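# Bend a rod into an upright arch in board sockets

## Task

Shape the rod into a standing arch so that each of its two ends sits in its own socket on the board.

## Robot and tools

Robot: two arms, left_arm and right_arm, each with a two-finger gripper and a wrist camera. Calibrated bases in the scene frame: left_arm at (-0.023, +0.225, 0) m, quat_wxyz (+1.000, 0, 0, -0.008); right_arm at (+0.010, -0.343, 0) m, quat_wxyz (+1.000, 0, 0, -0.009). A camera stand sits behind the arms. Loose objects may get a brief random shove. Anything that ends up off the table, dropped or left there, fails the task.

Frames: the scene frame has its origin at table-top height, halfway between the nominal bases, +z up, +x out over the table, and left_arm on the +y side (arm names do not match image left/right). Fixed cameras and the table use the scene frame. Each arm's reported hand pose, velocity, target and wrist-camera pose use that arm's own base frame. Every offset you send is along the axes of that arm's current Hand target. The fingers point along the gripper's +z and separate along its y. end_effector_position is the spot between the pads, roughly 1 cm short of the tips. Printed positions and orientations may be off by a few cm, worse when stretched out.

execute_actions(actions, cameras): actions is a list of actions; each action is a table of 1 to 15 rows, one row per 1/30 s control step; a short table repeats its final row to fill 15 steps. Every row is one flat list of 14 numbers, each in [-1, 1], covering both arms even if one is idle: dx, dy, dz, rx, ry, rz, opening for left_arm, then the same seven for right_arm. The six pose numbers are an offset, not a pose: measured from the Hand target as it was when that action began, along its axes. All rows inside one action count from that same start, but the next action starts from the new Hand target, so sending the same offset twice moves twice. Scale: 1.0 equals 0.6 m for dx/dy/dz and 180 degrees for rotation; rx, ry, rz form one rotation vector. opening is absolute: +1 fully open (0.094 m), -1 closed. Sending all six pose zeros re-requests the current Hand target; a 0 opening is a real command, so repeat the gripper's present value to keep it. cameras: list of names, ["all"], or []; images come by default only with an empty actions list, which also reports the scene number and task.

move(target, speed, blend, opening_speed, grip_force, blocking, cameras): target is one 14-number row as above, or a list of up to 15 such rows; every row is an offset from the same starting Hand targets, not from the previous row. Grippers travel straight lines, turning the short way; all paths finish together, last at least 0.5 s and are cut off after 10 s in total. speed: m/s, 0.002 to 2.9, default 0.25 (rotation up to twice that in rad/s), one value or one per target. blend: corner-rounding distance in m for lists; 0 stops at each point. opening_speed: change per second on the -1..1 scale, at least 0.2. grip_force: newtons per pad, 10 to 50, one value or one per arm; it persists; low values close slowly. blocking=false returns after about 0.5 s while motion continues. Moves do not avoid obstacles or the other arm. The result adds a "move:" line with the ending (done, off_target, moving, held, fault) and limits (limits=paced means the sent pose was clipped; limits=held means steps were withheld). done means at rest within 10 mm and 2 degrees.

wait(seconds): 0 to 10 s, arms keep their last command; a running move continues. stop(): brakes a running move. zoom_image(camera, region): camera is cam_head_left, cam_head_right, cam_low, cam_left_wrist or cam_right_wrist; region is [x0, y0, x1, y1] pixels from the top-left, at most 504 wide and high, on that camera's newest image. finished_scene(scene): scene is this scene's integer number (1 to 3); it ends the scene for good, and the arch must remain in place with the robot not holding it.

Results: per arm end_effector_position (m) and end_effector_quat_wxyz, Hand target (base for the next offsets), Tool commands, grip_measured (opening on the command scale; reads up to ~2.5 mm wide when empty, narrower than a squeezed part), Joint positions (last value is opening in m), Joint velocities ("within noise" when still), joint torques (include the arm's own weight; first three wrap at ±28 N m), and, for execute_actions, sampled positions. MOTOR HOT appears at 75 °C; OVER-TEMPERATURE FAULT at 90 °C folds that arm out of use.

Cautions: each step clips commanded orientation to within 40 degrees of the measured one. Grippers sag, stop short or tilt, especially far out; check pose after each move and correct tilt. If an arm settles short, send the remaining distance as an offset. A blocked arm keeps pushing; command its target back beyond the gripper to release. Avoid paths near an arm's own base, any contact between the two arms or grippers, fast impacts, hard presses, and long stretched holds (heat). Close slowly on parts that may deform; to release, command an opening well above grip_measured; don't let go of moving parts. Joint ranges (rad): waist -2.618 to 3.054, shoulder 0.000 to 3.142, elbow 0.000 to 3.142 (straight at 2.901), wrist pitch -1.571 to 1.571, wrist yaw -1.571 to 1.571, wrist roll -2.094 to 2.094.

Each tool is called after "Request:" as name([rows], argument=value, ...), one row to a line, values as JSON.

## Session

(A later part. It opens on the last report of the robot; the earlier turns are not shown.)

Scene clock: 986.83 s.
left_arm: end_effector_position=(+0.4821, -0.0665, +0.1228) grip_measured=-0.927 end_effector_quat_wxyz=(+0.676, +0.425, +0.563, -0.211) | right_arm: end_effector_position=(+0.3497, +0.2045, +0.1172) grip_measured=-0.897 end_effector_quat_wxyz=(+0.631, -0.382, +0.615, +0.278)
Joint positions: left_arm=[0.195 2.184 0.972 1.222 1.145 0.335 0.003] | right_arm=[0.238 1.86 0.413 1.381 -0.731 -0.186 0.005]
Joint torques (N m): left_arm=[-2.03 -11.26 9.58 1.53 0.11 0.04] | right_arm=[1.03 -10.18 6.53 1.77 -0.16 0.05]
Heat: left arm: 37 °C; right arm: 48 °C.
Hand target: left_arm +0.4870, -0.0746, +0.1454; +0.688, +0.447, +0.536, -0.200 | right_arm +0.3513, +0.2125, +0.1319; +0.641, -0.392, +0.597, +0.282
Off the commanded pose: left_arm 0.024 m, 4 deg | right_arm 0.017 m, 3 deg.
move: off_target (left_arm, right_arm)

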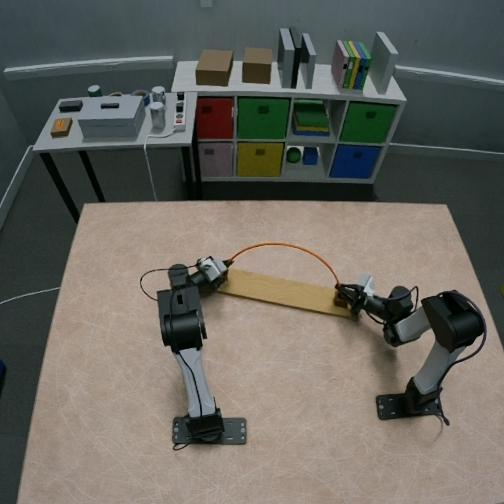

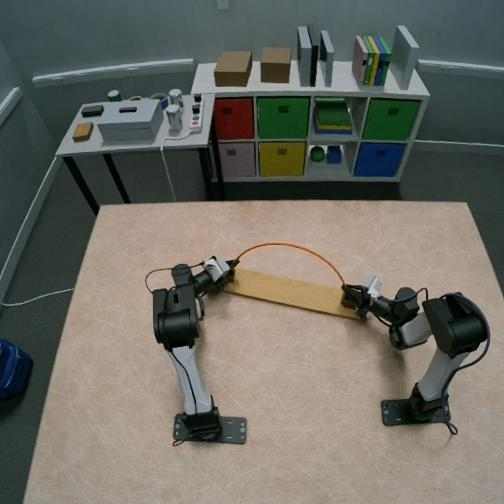

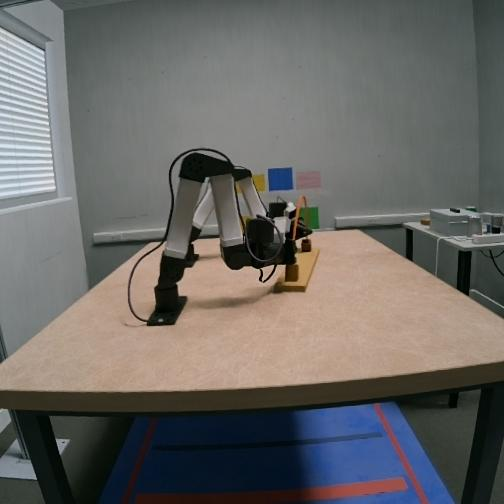

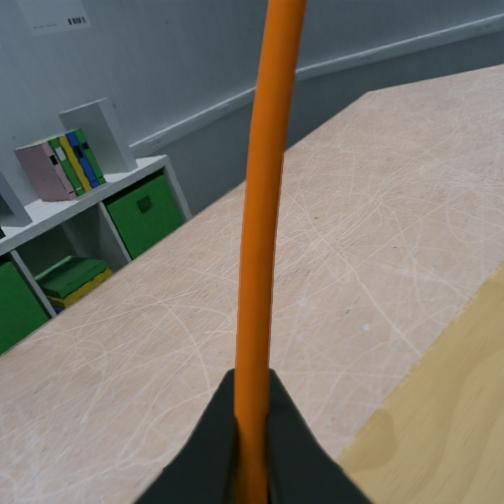

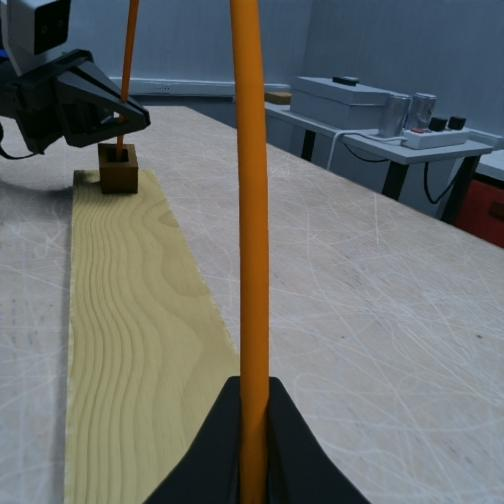

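Request:
move(target=[0.0762, -0.0211, -0.0064, 0, 0, 0, -1, 0.0209, -0.0030, -0.0034, 0, 0, 0, -1], speed=0.08, cameras=["all"])

Request:
zoom_image(camera="cam_right_wrist", region=[40, 60, 180, 200])

Request:
zoom_image(camera="cam_low", region=[240, 180, 340, 300])

Request:
zoom_image(camera="cam_head_right", region=[325, 270, 375, 320])

Scene clock: 1009.03 s.
left_arm: end_effector_position=(+0.4914, -0.0645, +0.1089) grip_measured=-0.927 end_effector_quat_wxyz=(+0.692, +0.438, +0.540, -0.193) | right_arm: end_effector_position=(+0.3514, +0.2037, +0.1078) grip_measured=-0.897 end_effector_quat_wxyz=(+0.623, -0.380, +0.624, +0.279)
Joint positions: left_arm=[0.195 2.287 1.023 1.343 1.148 0.338 0.003] | right_arm=[0.236 1.889 0.417 1.381 -0.73 -0.186 0.005]
Joint torques (N m): left_arm=[-0.96 -6.64 7.05 1.66 0.17 0.01] | right_arm=[-0.29 -6.68 5.9 2.41 -0.36 0.01]
Heat: left arm: 42 °C; right arm: 48 °C.
Hand target: left_arm +0.4910, -0.0686, +0.0982; +0.688, +0.447, +0.537, -0.200 | right_arm +0.3532, +0.2085, +0.1199; +0.641, -0.392, +0.597, +0.282
Off the commanded pose: left_arm 0.011 m, 1 deg | right_arm 0.013 m, 4 deg.
move: off_target (left_arm, right_arm)

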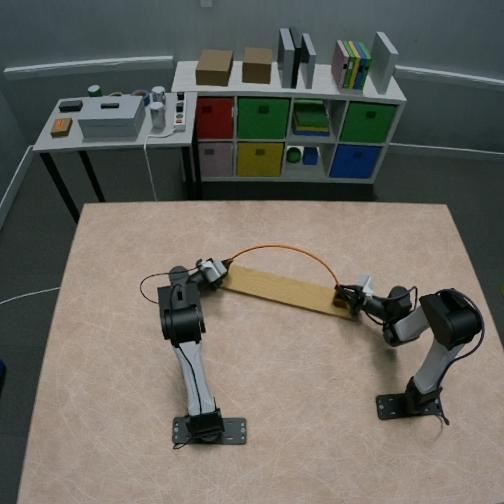

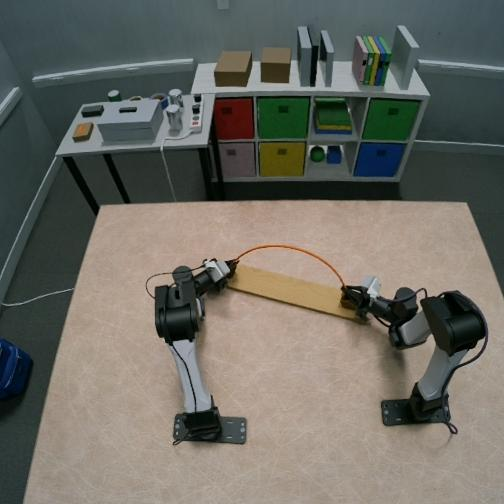

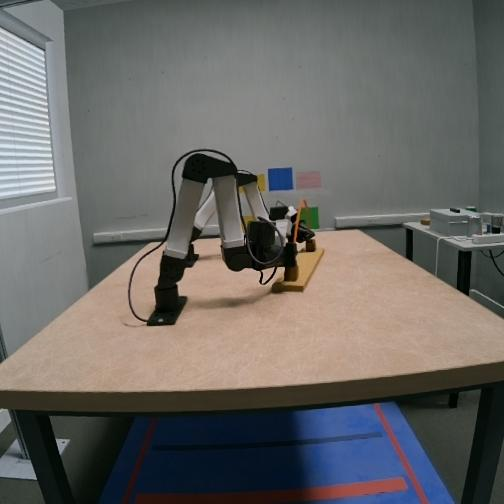

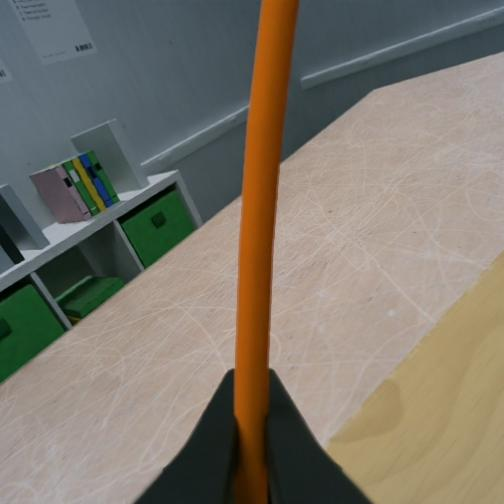

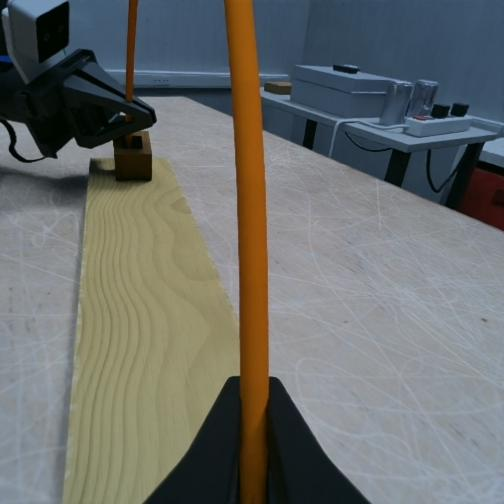

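Scaled by 3.600.

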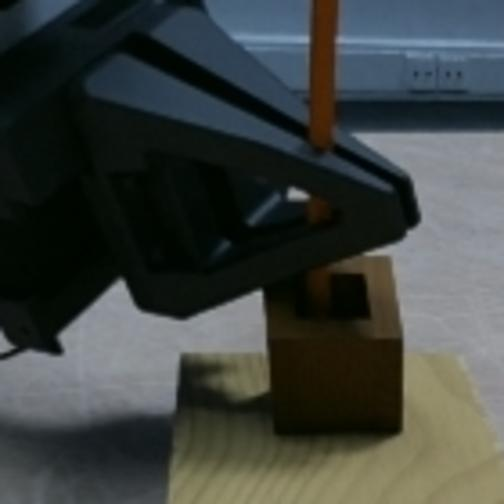

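Scaled by 4.200.

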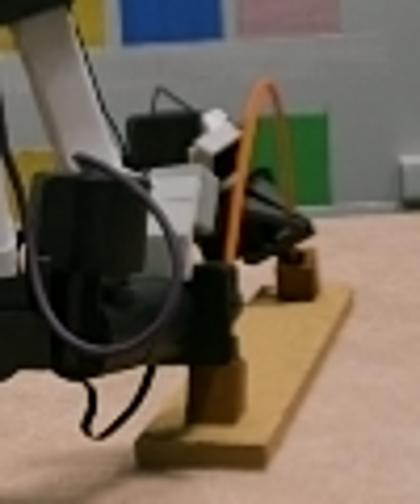

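Scaled by 10.080.

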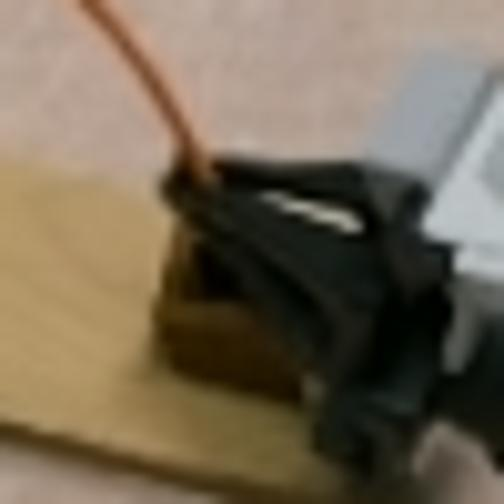

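Request:
move(target=[0.0047, 0.0100, 0.0135, 0, 0, -0.0222, -1, 0.0013, -0.0083, 0.0054, 0, 0, 0.0167, -1], speed=0.06, cameras=["all"])

Request:
zoom_image(camera="cam_right_wrist", region=[40, 60, 180, 200])

Request:
zoom_image(camera="cam_low", region=[240, 180, 340, 300])

Request:
zoom_image(camera="cam_head_right", region=[325, 270, 375, 320])

Scene clock: 1049.57 s.
left_arm: end_effector_position=(+0.4989, -0.0631, +0.1100) grip_measured=-0.927 end_effector_quat_wxyz=(+0.693, +0.432, +0.542, -0.200) | right_arm: end_effector_position=(+0.3567, +0.2044, +0.1087) grip_measured=-0.897 end_effector_quat_wxyz=(+0.621, -0.370, +0.628, +0.288)
Joint positions: left_arm=[0.195 2.308 1.062 1.343 1.148 0.304 0.003] | right_arm=[0.234 1.903 0.437 1.381 -0.731 -0.154 0.005]
Joint torques (N m): left_arm=[-1.99 -7.06 7.57 1.36 0.05 -0.28] | right_arm=[-0.64 -7.04 6.3 2.29 -0.41 0.11]
Heat: left arm: 37 °C; right arm: 53 °C.
Hand target: left_arm +0.5011, -0.0716, +0.0983; +0.680, +0.428, +0.552, -0.224 | right_arm +0.3593, +0.2085, +0.1200; +0.633, -0.377, +0.607, +0.299
Off the commanded pose: left_arm 0.015 m, 3 deg | right_arm 0.012 m, 3 deg.
move: off_target (left_arm, right_arm)

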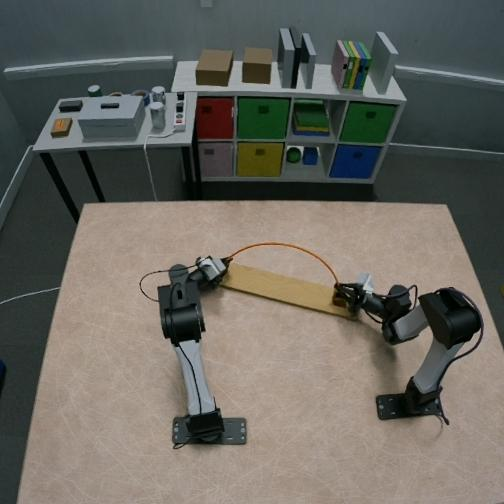

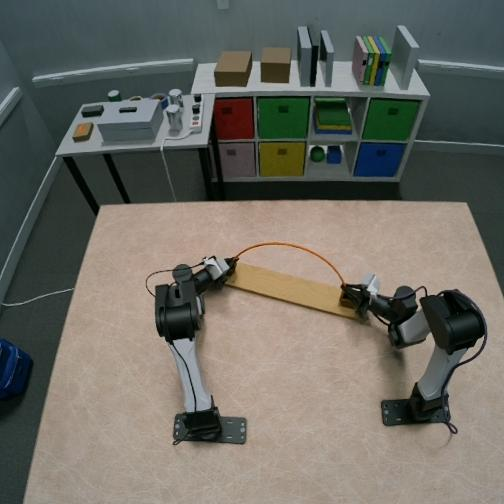

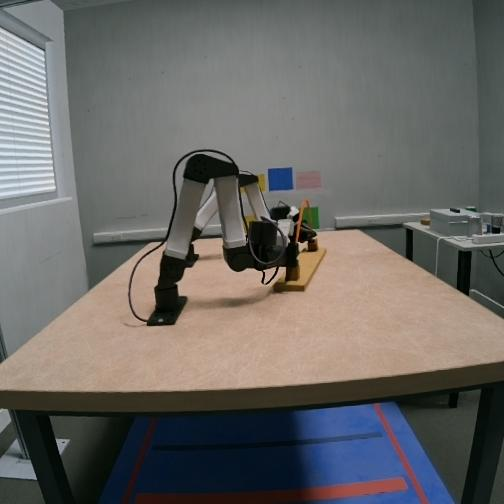

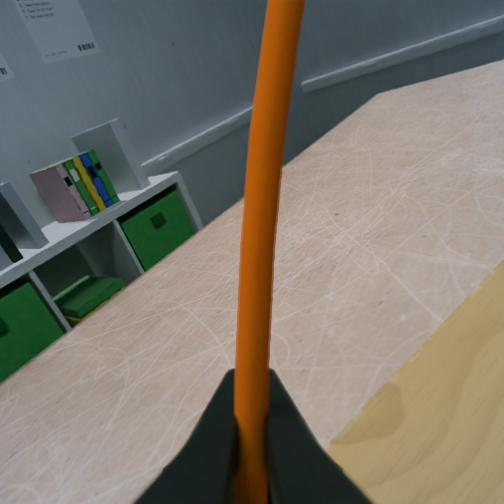

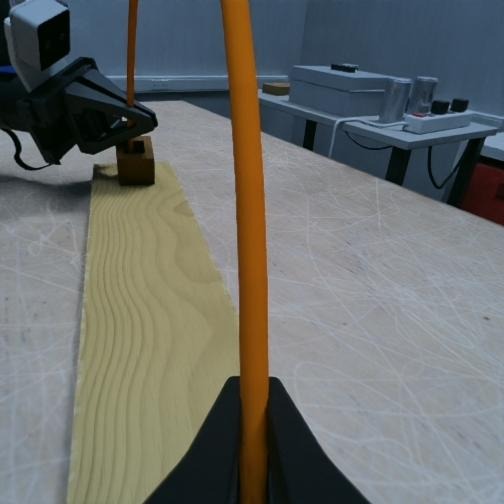

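Scaled by 3.600.

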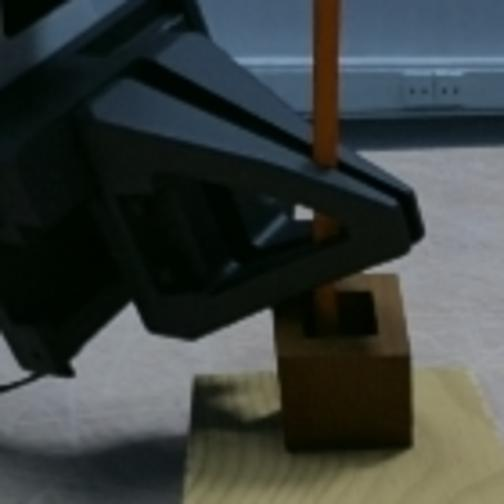

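Scaled by 4.200.

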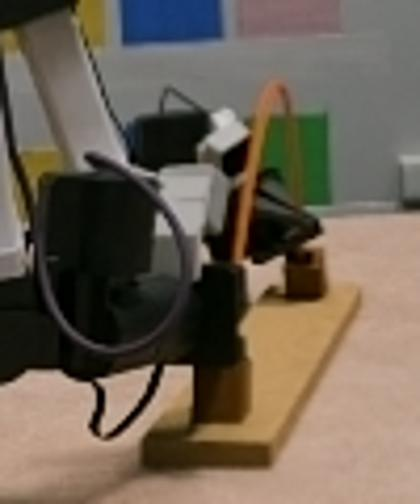

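Scaled by 10.080.

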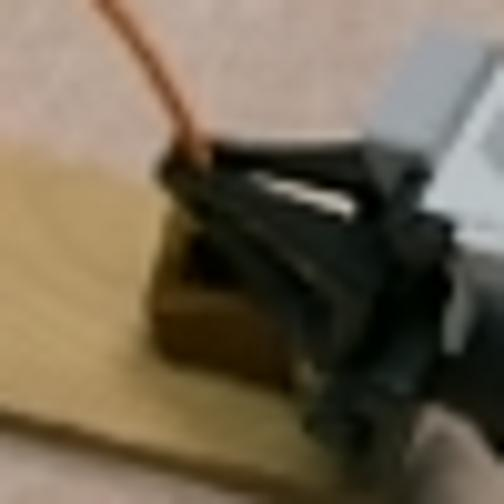

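Request:
move(target=[0.0147, 0.0045, -0.0061, 0, 0, 0, -1, 0.0059, -0.0030, -0.0072, 0, 0, 0, -1], speed=0.06, cameras=["all"])

Request:
zoom_image(camera="cam_right_wrist", region=[40, 60, 180, 200])

Request:
zoom_image(camera="cam_low", region=[240, 180, 340, 300])

Request:
zoom_image(camera="cam_head_right", region=[325, 270, 375, 320])

Scene clock: 1065.20 s.
left_arm: end_effector_position=(+0.5012, -0.0639, +0.1090) grip_measured=-0.927 end_effector_quat_wxyz=(+0.693, +0.436, +0.536, -0.207) | right_arm: end_effector_position=(+0.3558, +0.2032, +0.1071) grip_measured=-0.897 end_effector_quat_wxyz=(+0.618, -0.374, +0.626, +0.294)
Joint positions: left_arm=[0.195 2.33 1.088 1.356 1.166 0.289 0.003] | right_arm=[0.222 1.911 0.44 1.382 -0.759 -0.154 0.005]
Joint torques (N m): left_arm=[-0.87 -6.42 6.93 1.36 0.07 -0.26] | right_arm=[-1.14 -6.52 5.27 2.47 -0.3 0.09]
Heat: left arm: 38 °C; right arm: 52 °C.
Hand target: left_arm +0.5037, -0.0656, +0.0907; +0.680, +0.428, +0.552, -0.224 | right_arm +0.3587, +0.2037, +0.1168; +0.633, -0.377, +0.607, +0.299
Off the commanded pose: left_arm 0.018 m, 3 deg | right_arm 0.010 m, 3 deg.
move: off_target (left_arm, right_arm)

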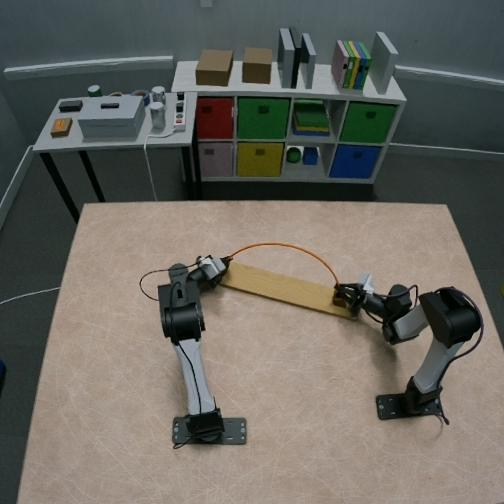

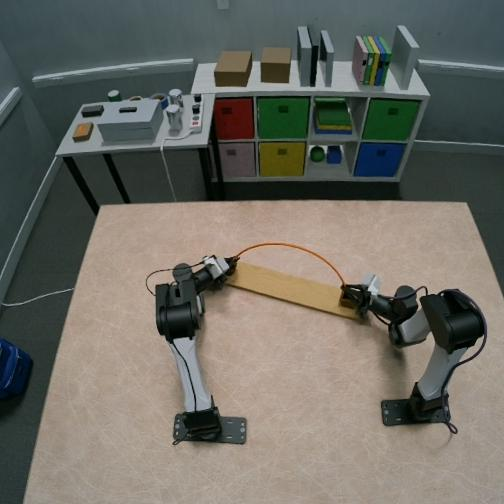

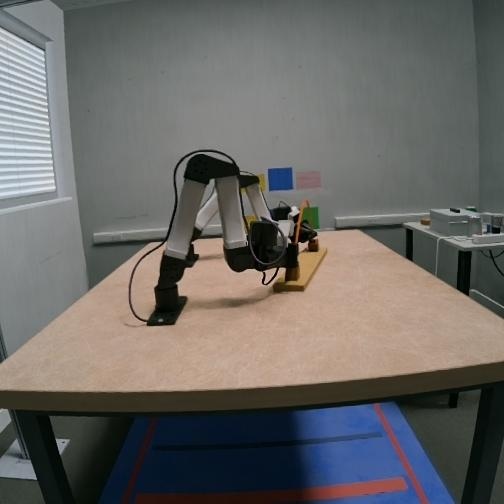

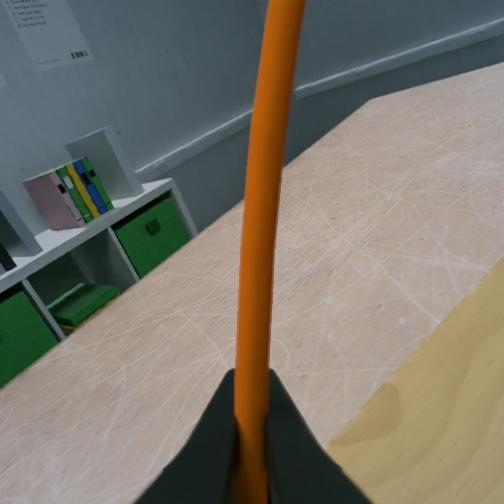

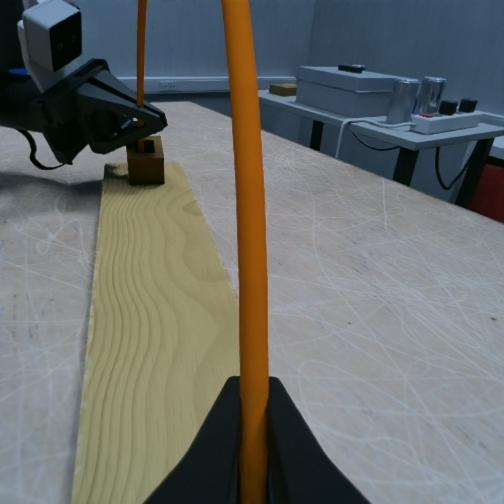

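Scaled by 3.600.

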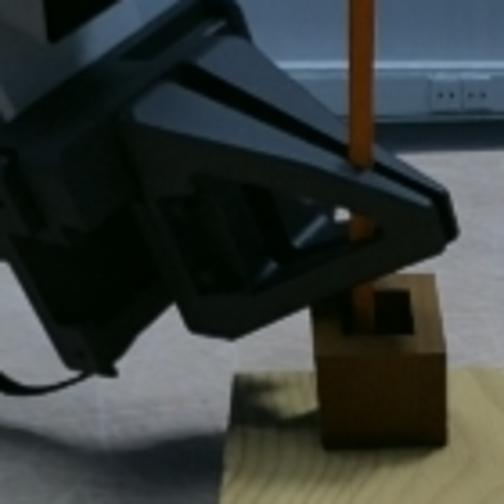

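Scaled by 4.200.

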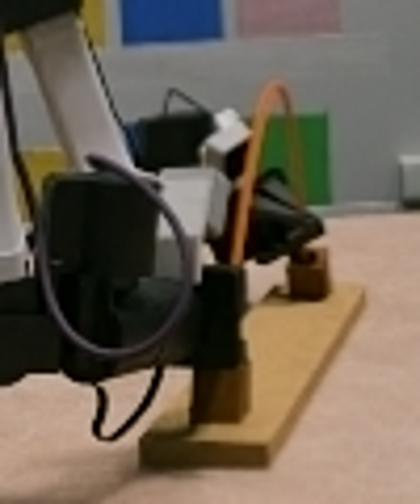

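Scaled by 10.080.

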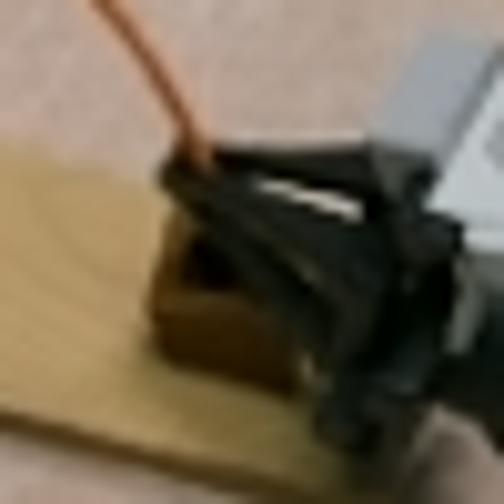

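Request:
move(target=[0, 0, 0, 0, 0, 0, -0.75, 0, 0, 0, 0, 0, 0, -0.75], opening_speed=0.25, speed=0.05, cameras=["all"])

Request:
zoom_image(camera="cam_right_wrist", region=[40, 60, 180, 200])

Request:
zoom_image(camera="cam_low", region=[240, 180, 340, 300])

Request:
zoom_image(camera="cam_head_right", region=[325, 270, 375, 320])

Scene clock: 1080.90 s.
left_arm: end_effector_position=(+0.5003, -0.0645, +0.1066) grip_measured=-0.753 end_effector_quat_wxyz=(+0.692, +0.440, +0.534, -0.207) | right_arm: end_effector_position=(+0.3549, +0.2038, +0.1072) grip_measured=-0.753 end_effector_quat_wxyz=(+0.615, -0.371, +0.628, +0.301)
Joint positions: left_arm=[0.195 2.335 1.088 1.356 1.172 0.298 0.012] | right_arm=[0.222 1.911 0.44 1.382 -0.765 -0.14 0.012]
Joint torques (N m): left_arm=[-0.85 -6.76 7.01 1.36 0.01 -0.23] | right_arm=[-1.16 -6.49 5.27 2.47 -0.22 0.07]
Heat: left arm: 38 °C; right arm: 53 °C.
Hand target: left_arm +0.5037, -0.0656, +0.0908; +0.680, +0.428, +0.552, -0.224 | right_arm +0.3587, +0.2037, +0.1168; +0.633, -0.377, +0.607, +0.299
Off the commanded pose: left_arm 0.016 m, 3 deg | right_arm 0.010 m, 3 deg.
move: off_target (left_arm, right_arm)

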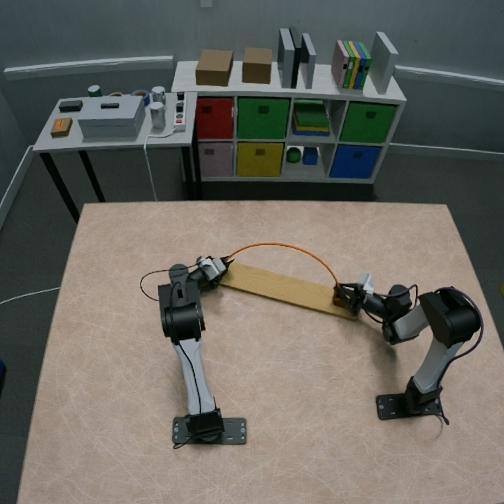

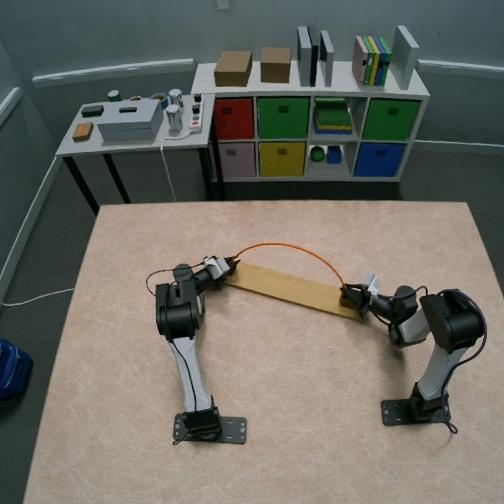

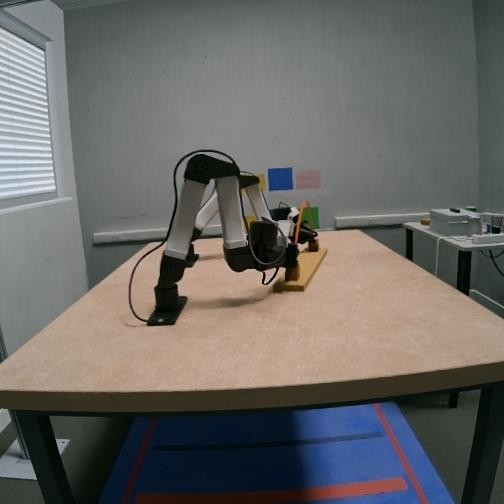

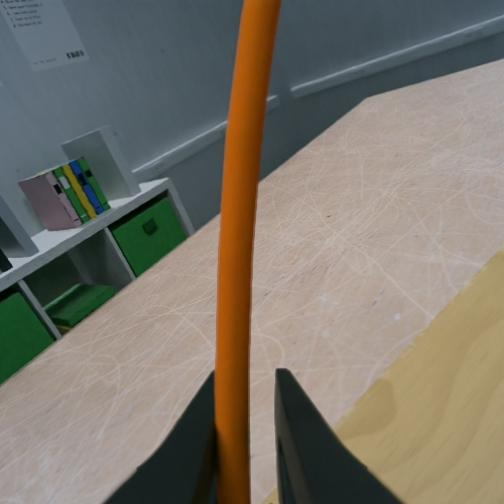

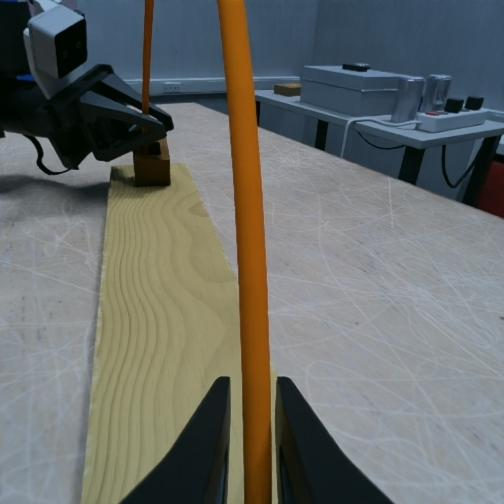

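Scaled by 3.600.

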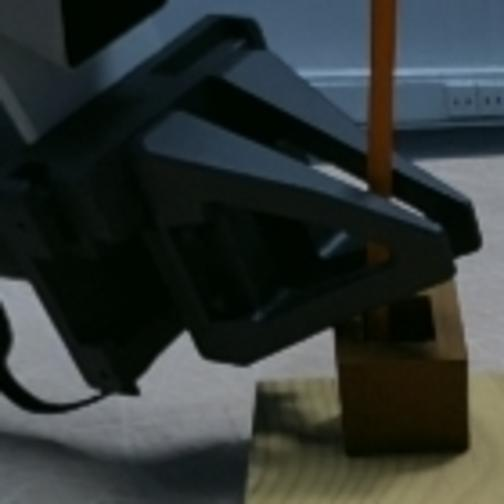

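Scaled by 4.200.

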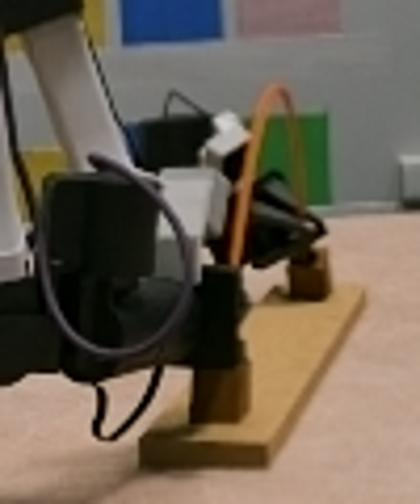

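Scaled by 10.080.

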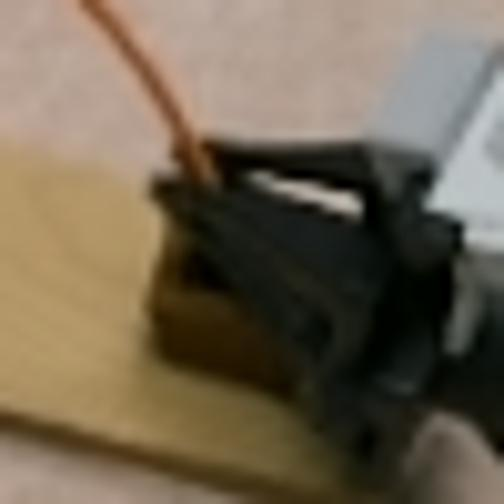

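Request:
move(target=[0, 0, 0, 0, 0, 0, -0.5, 0, 0, 0, 0, 0, 0, -0.5], opening_speed=0.25, speed=0.05, cameras=["all"])

Request:
zoom_image(camera="cam_right_wrist", region=[40, 60, 180, 200])

Request:
zoom_image(camera="cam_low", region=[240, 180, 340, 300])

Request:
zoom_image(camera="cam_head_right", region=[325, 270, 375, 320])

Scene clock: 1090.60 s.
left_arm: end_effector_position=(+0.5002, -0.0645, +0.1034) grip_measured=-0.503 end_effector_quat_wxyz=(+0.690, +0.439, +0.536, -0.208) | right_arm: end_effector_position=(+0.3549, +0.2038, +0.1072) grip_measured=-0.503 end_effector_quat_wxyz=(+0.615, -0.371, +0.628, +0.301)
Joint positions: left_arm=[0.195 2.341 1.088 1.356 1.172 0.298 0.023] | right_arm=[0.222 1.911 0.44 1.382 -0.765 -0.14 0.023]
Joint torques (N m): left_arm=[-0.9 -7.2 7.08 1.36 0.01 -0.24] | right_arm=[-1.16 -6.49 5.26 2.47 -0.21 0.06]
Heat: left arm: 38 °C; right arm: 54 °C.
Hand target: left_arm +0.5037, -0.0656, +0.0908; +0.680, +0.428, +0.552, -0.224 | right_arm +0.3587, +0.2037, +0.1168; +0.633, -0.377, +0.607, +0.299
Off the commanded pose: left_arm 0.013 m, 3 deg | right_arm 0.010 m, 3 deg.
move: off_target (left_arm, right_arm)

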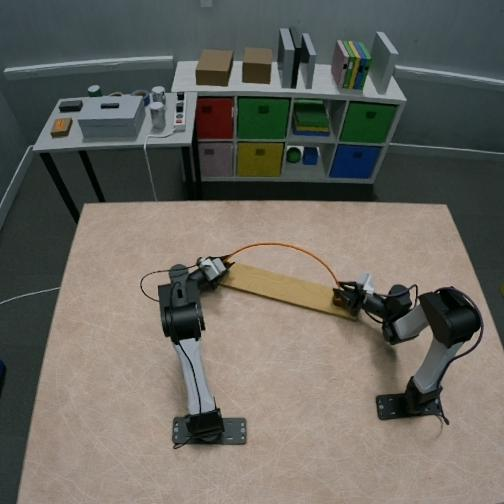

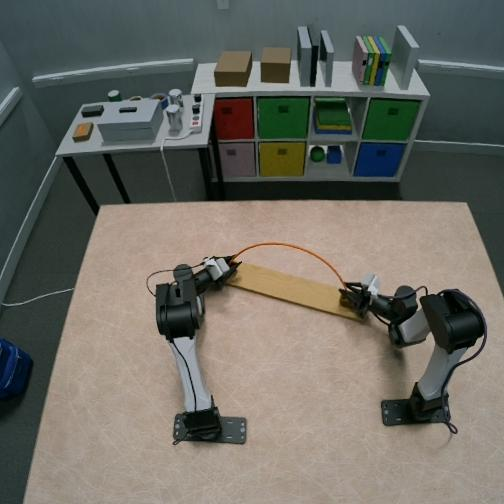

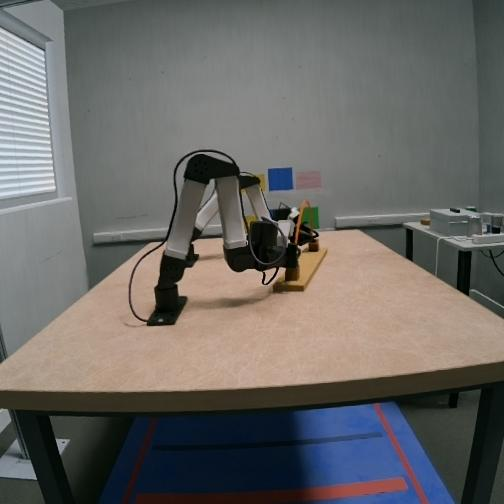

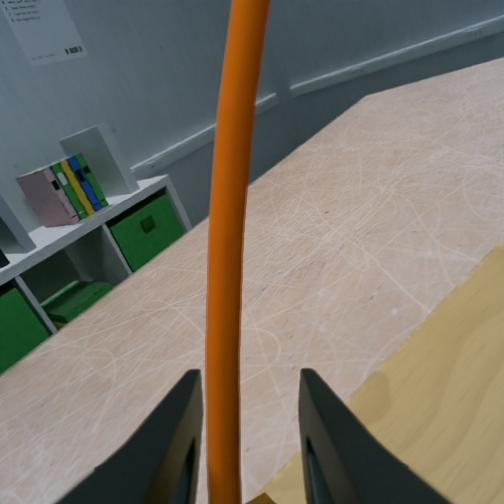

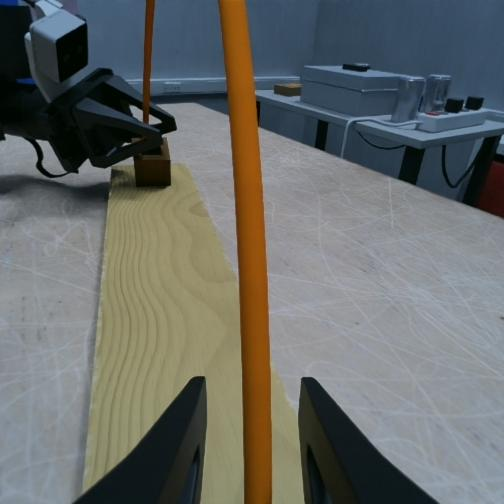

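Scaled by 3.600.

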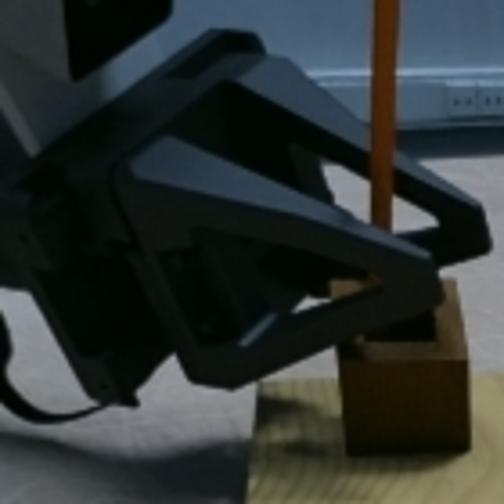

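Scaled by 4.200.

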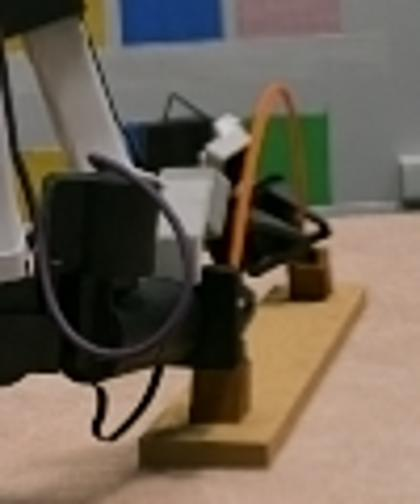

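Scaled by 10.080.

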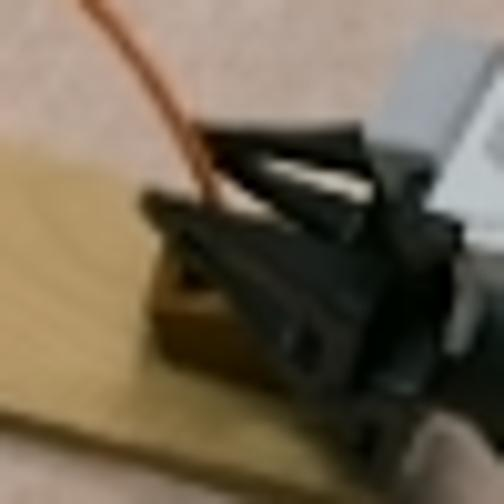

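Request:
move([
  [0, 0, 0, 0, 0, 0, -0.2, 0, 0, 0, 0, 0, 0, -0.2],
  [-0.035, 0.0, 0.0, 0, 0, 0, -0.2, -0.02, 0, 0, 0, 0, 0, -0.2],
], opening_speed=0.4, speed=0.05, cameras=["all"])

Request:
zoom_image(camera="cam_right_wrist", region=[40, 60, 180, 200])

Request:
zoom_image(camera="cam_low", region=[240, 180, 340, 300])

Request:
zoom_image(camera="cam_head_right", region=[325, 270, 375, 320])

Scene clock: 1106.93 s.
left_arm: end_effector_position=(+0.4988, -0.0648, +0.1016) grip_measured=-0.203 end_effector_quat_wxyz=(+0.685, +0.433, +0.544, -0.216) | right_arm: end_effector_position=(+0.3547, +0.2039, +0.1109) grip_measured=-0.203 end_effector_quat_wxyz=(+0.618, -0.372, +0.624, +0.301)
Joint positions: left_arm=[0.195 2.335 1.08 1.339 1.172 0.29 0.037] | right_arm=[0.222 1.901 0.44 1.382 -0.766 -0.137 0.037]
Joint torques (N m): left_arm=[-1.42 -12.49 4.42 1.24 -0.03 -0.24] | right_arm=[-0.72 -11.58 5.39 1.86 -0.15 0.06]
Heat: left arm: 39 °C; right arm: 54 °C.
Hand target: left_arm +0.4976, -0.0691, +0.1105; +0.680, +0.428, +0.552, -0.224 | right_arm +0.3577, +0.2046, +0.1286; +0.633, -0.377, +0.607, +0.299
Off the commanded pose: left_arm 0.010 m, 2 deg | right_arm 0.018 m, 3 deg.
move: off_target (right_arm)

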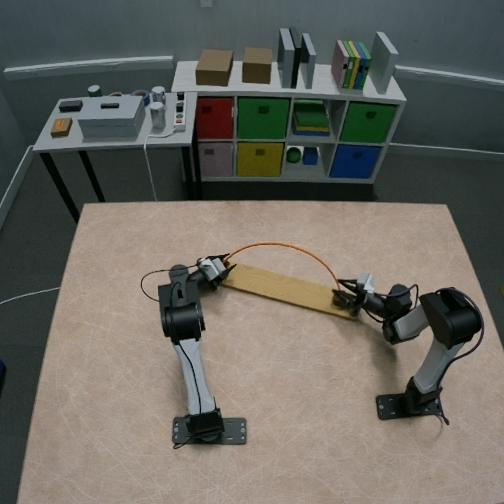

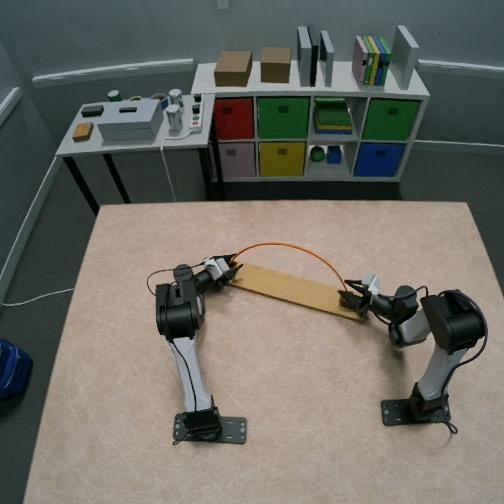

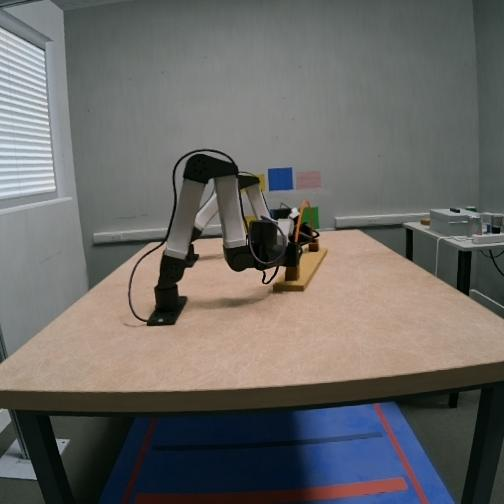

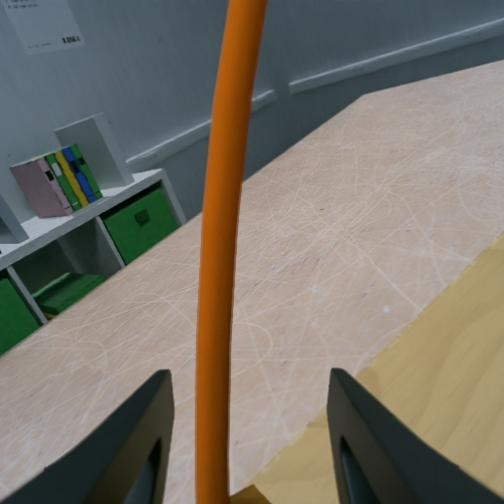

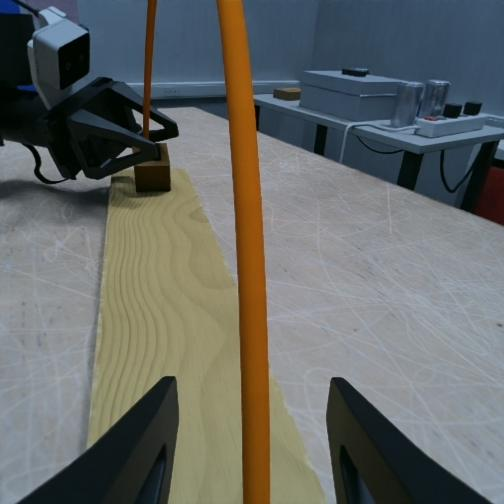

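Scaled by 3.600.

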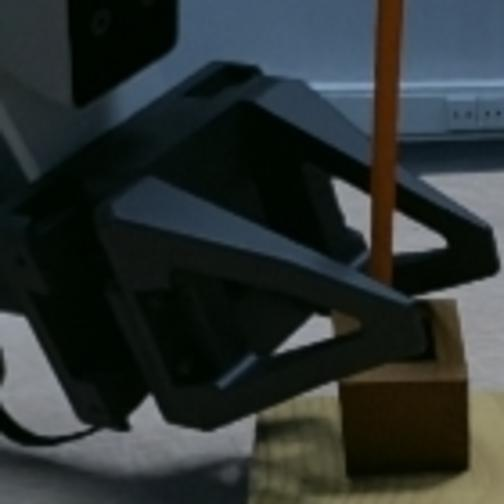

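Scaled by 4.200.

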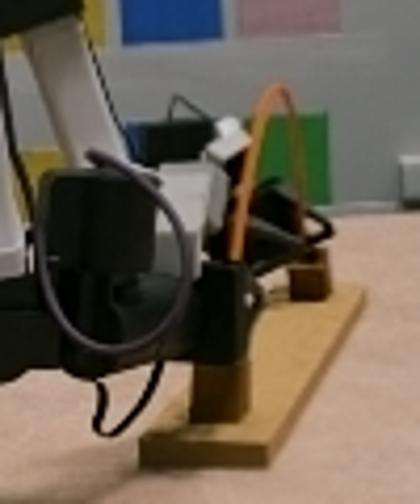

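Scaled by 10.080.

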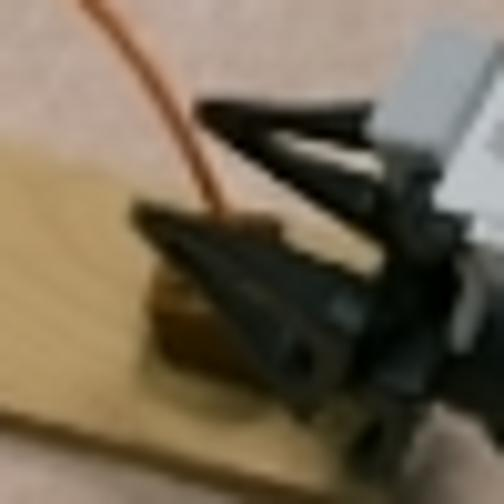

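Request:
move(target=[-0.0471, 0.0167, 0.0012, 0, 0, 0, -0.2, -0.0199, -0.0023, -0.0004, 0, 0, 0, -0.2], speed=0.06, cameras=["all"])

Request:
zoom_image(camera="cam_right_wrist", region=[40, 60, 180, 200])

Request:
zoom_image(camera="cam_low", region=[240, 180, 340, 300])

Scene clock: 1121.37 s.
left_arm: end_effector_position=(+0.4996, -0.0647, +0.1327) grip_measured=-0.203 end_effector_quat_wxyz=(+0.683, +0.428, +0.548, -0.223) | right_arm: end_effector_position=(+0.3553, +0.2041, +0.1306) grip_measured=-0.203 end_effector_quat_wxyz=(+0.632, -0.374, +0.611, +0.297)
Joint positions: left_arm=[0.195 2.237 1.08 1.242 1.172 0.27 0.037] | right_arm=[0.222 1.838 0.446 1.356 -0.766 -0.134 0.037]
Joint torques (N m): left_arm=[-1.36 -12.18 5.04 1.23 -0.03 -0.11] | right_arm=[-0.72 -11.29 5.91 1.45 -0.12 0.06]
Heat: left arm: 44 °C; right arm: 51 °C.
Hand target: left_arm +0.4975, -0.0691, +0.1406; +0.680, +0.428, +0.552, -0.224 | right_arm +0.3577, +0.2046, +0.1406; +0.633, -0.377, +0.607, +0.299
Off the commanded pose: left_arm 0.009 m, 1 deg | right_arm 0.010 m, 1 deg.
move: done

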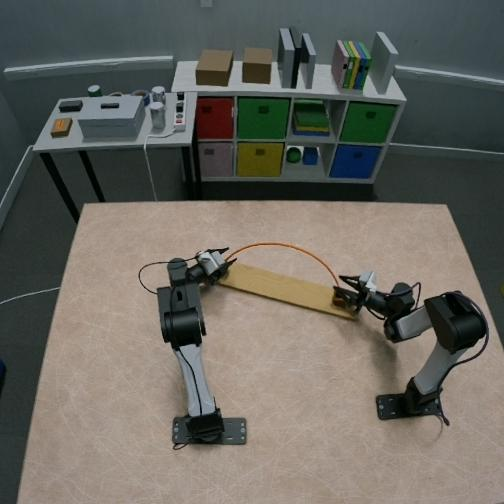

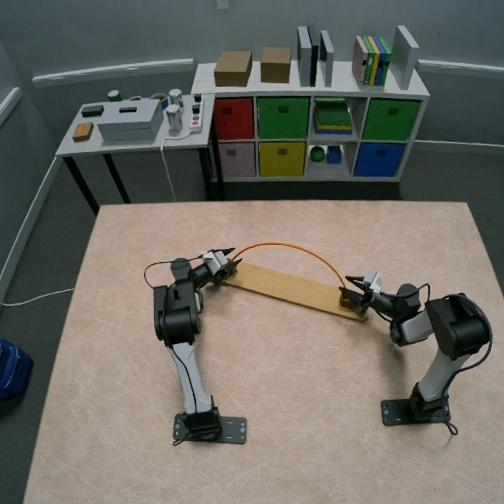

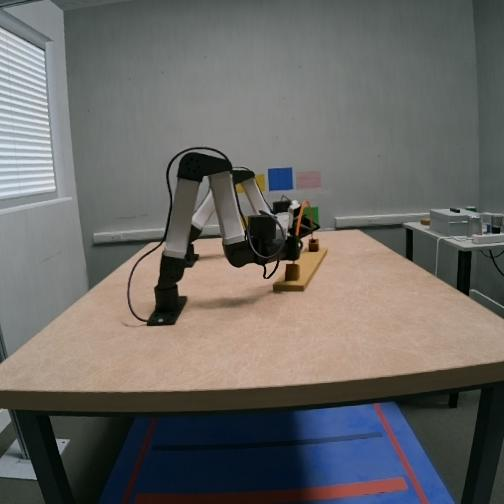

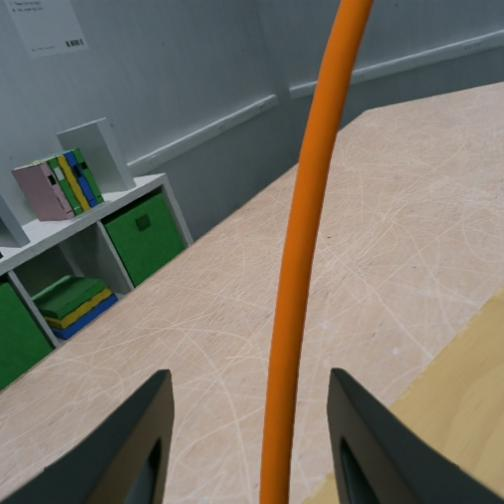

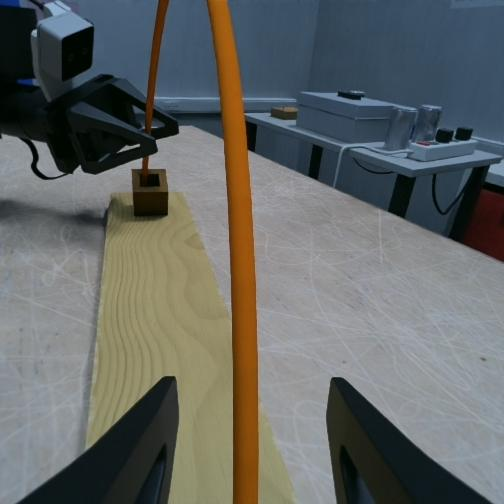

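Scaled by 3.600.

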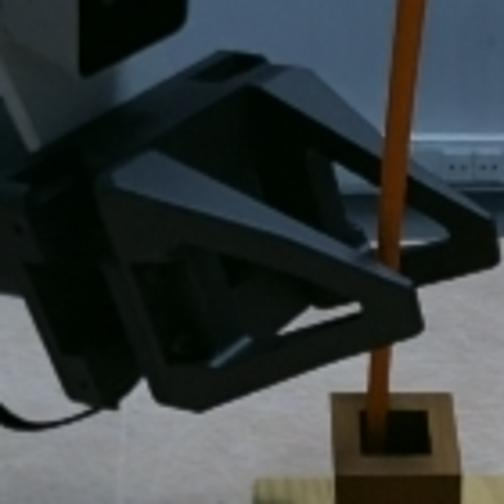

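Scaled by 4.200.

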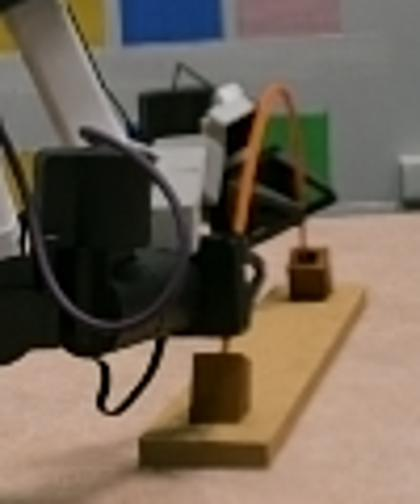

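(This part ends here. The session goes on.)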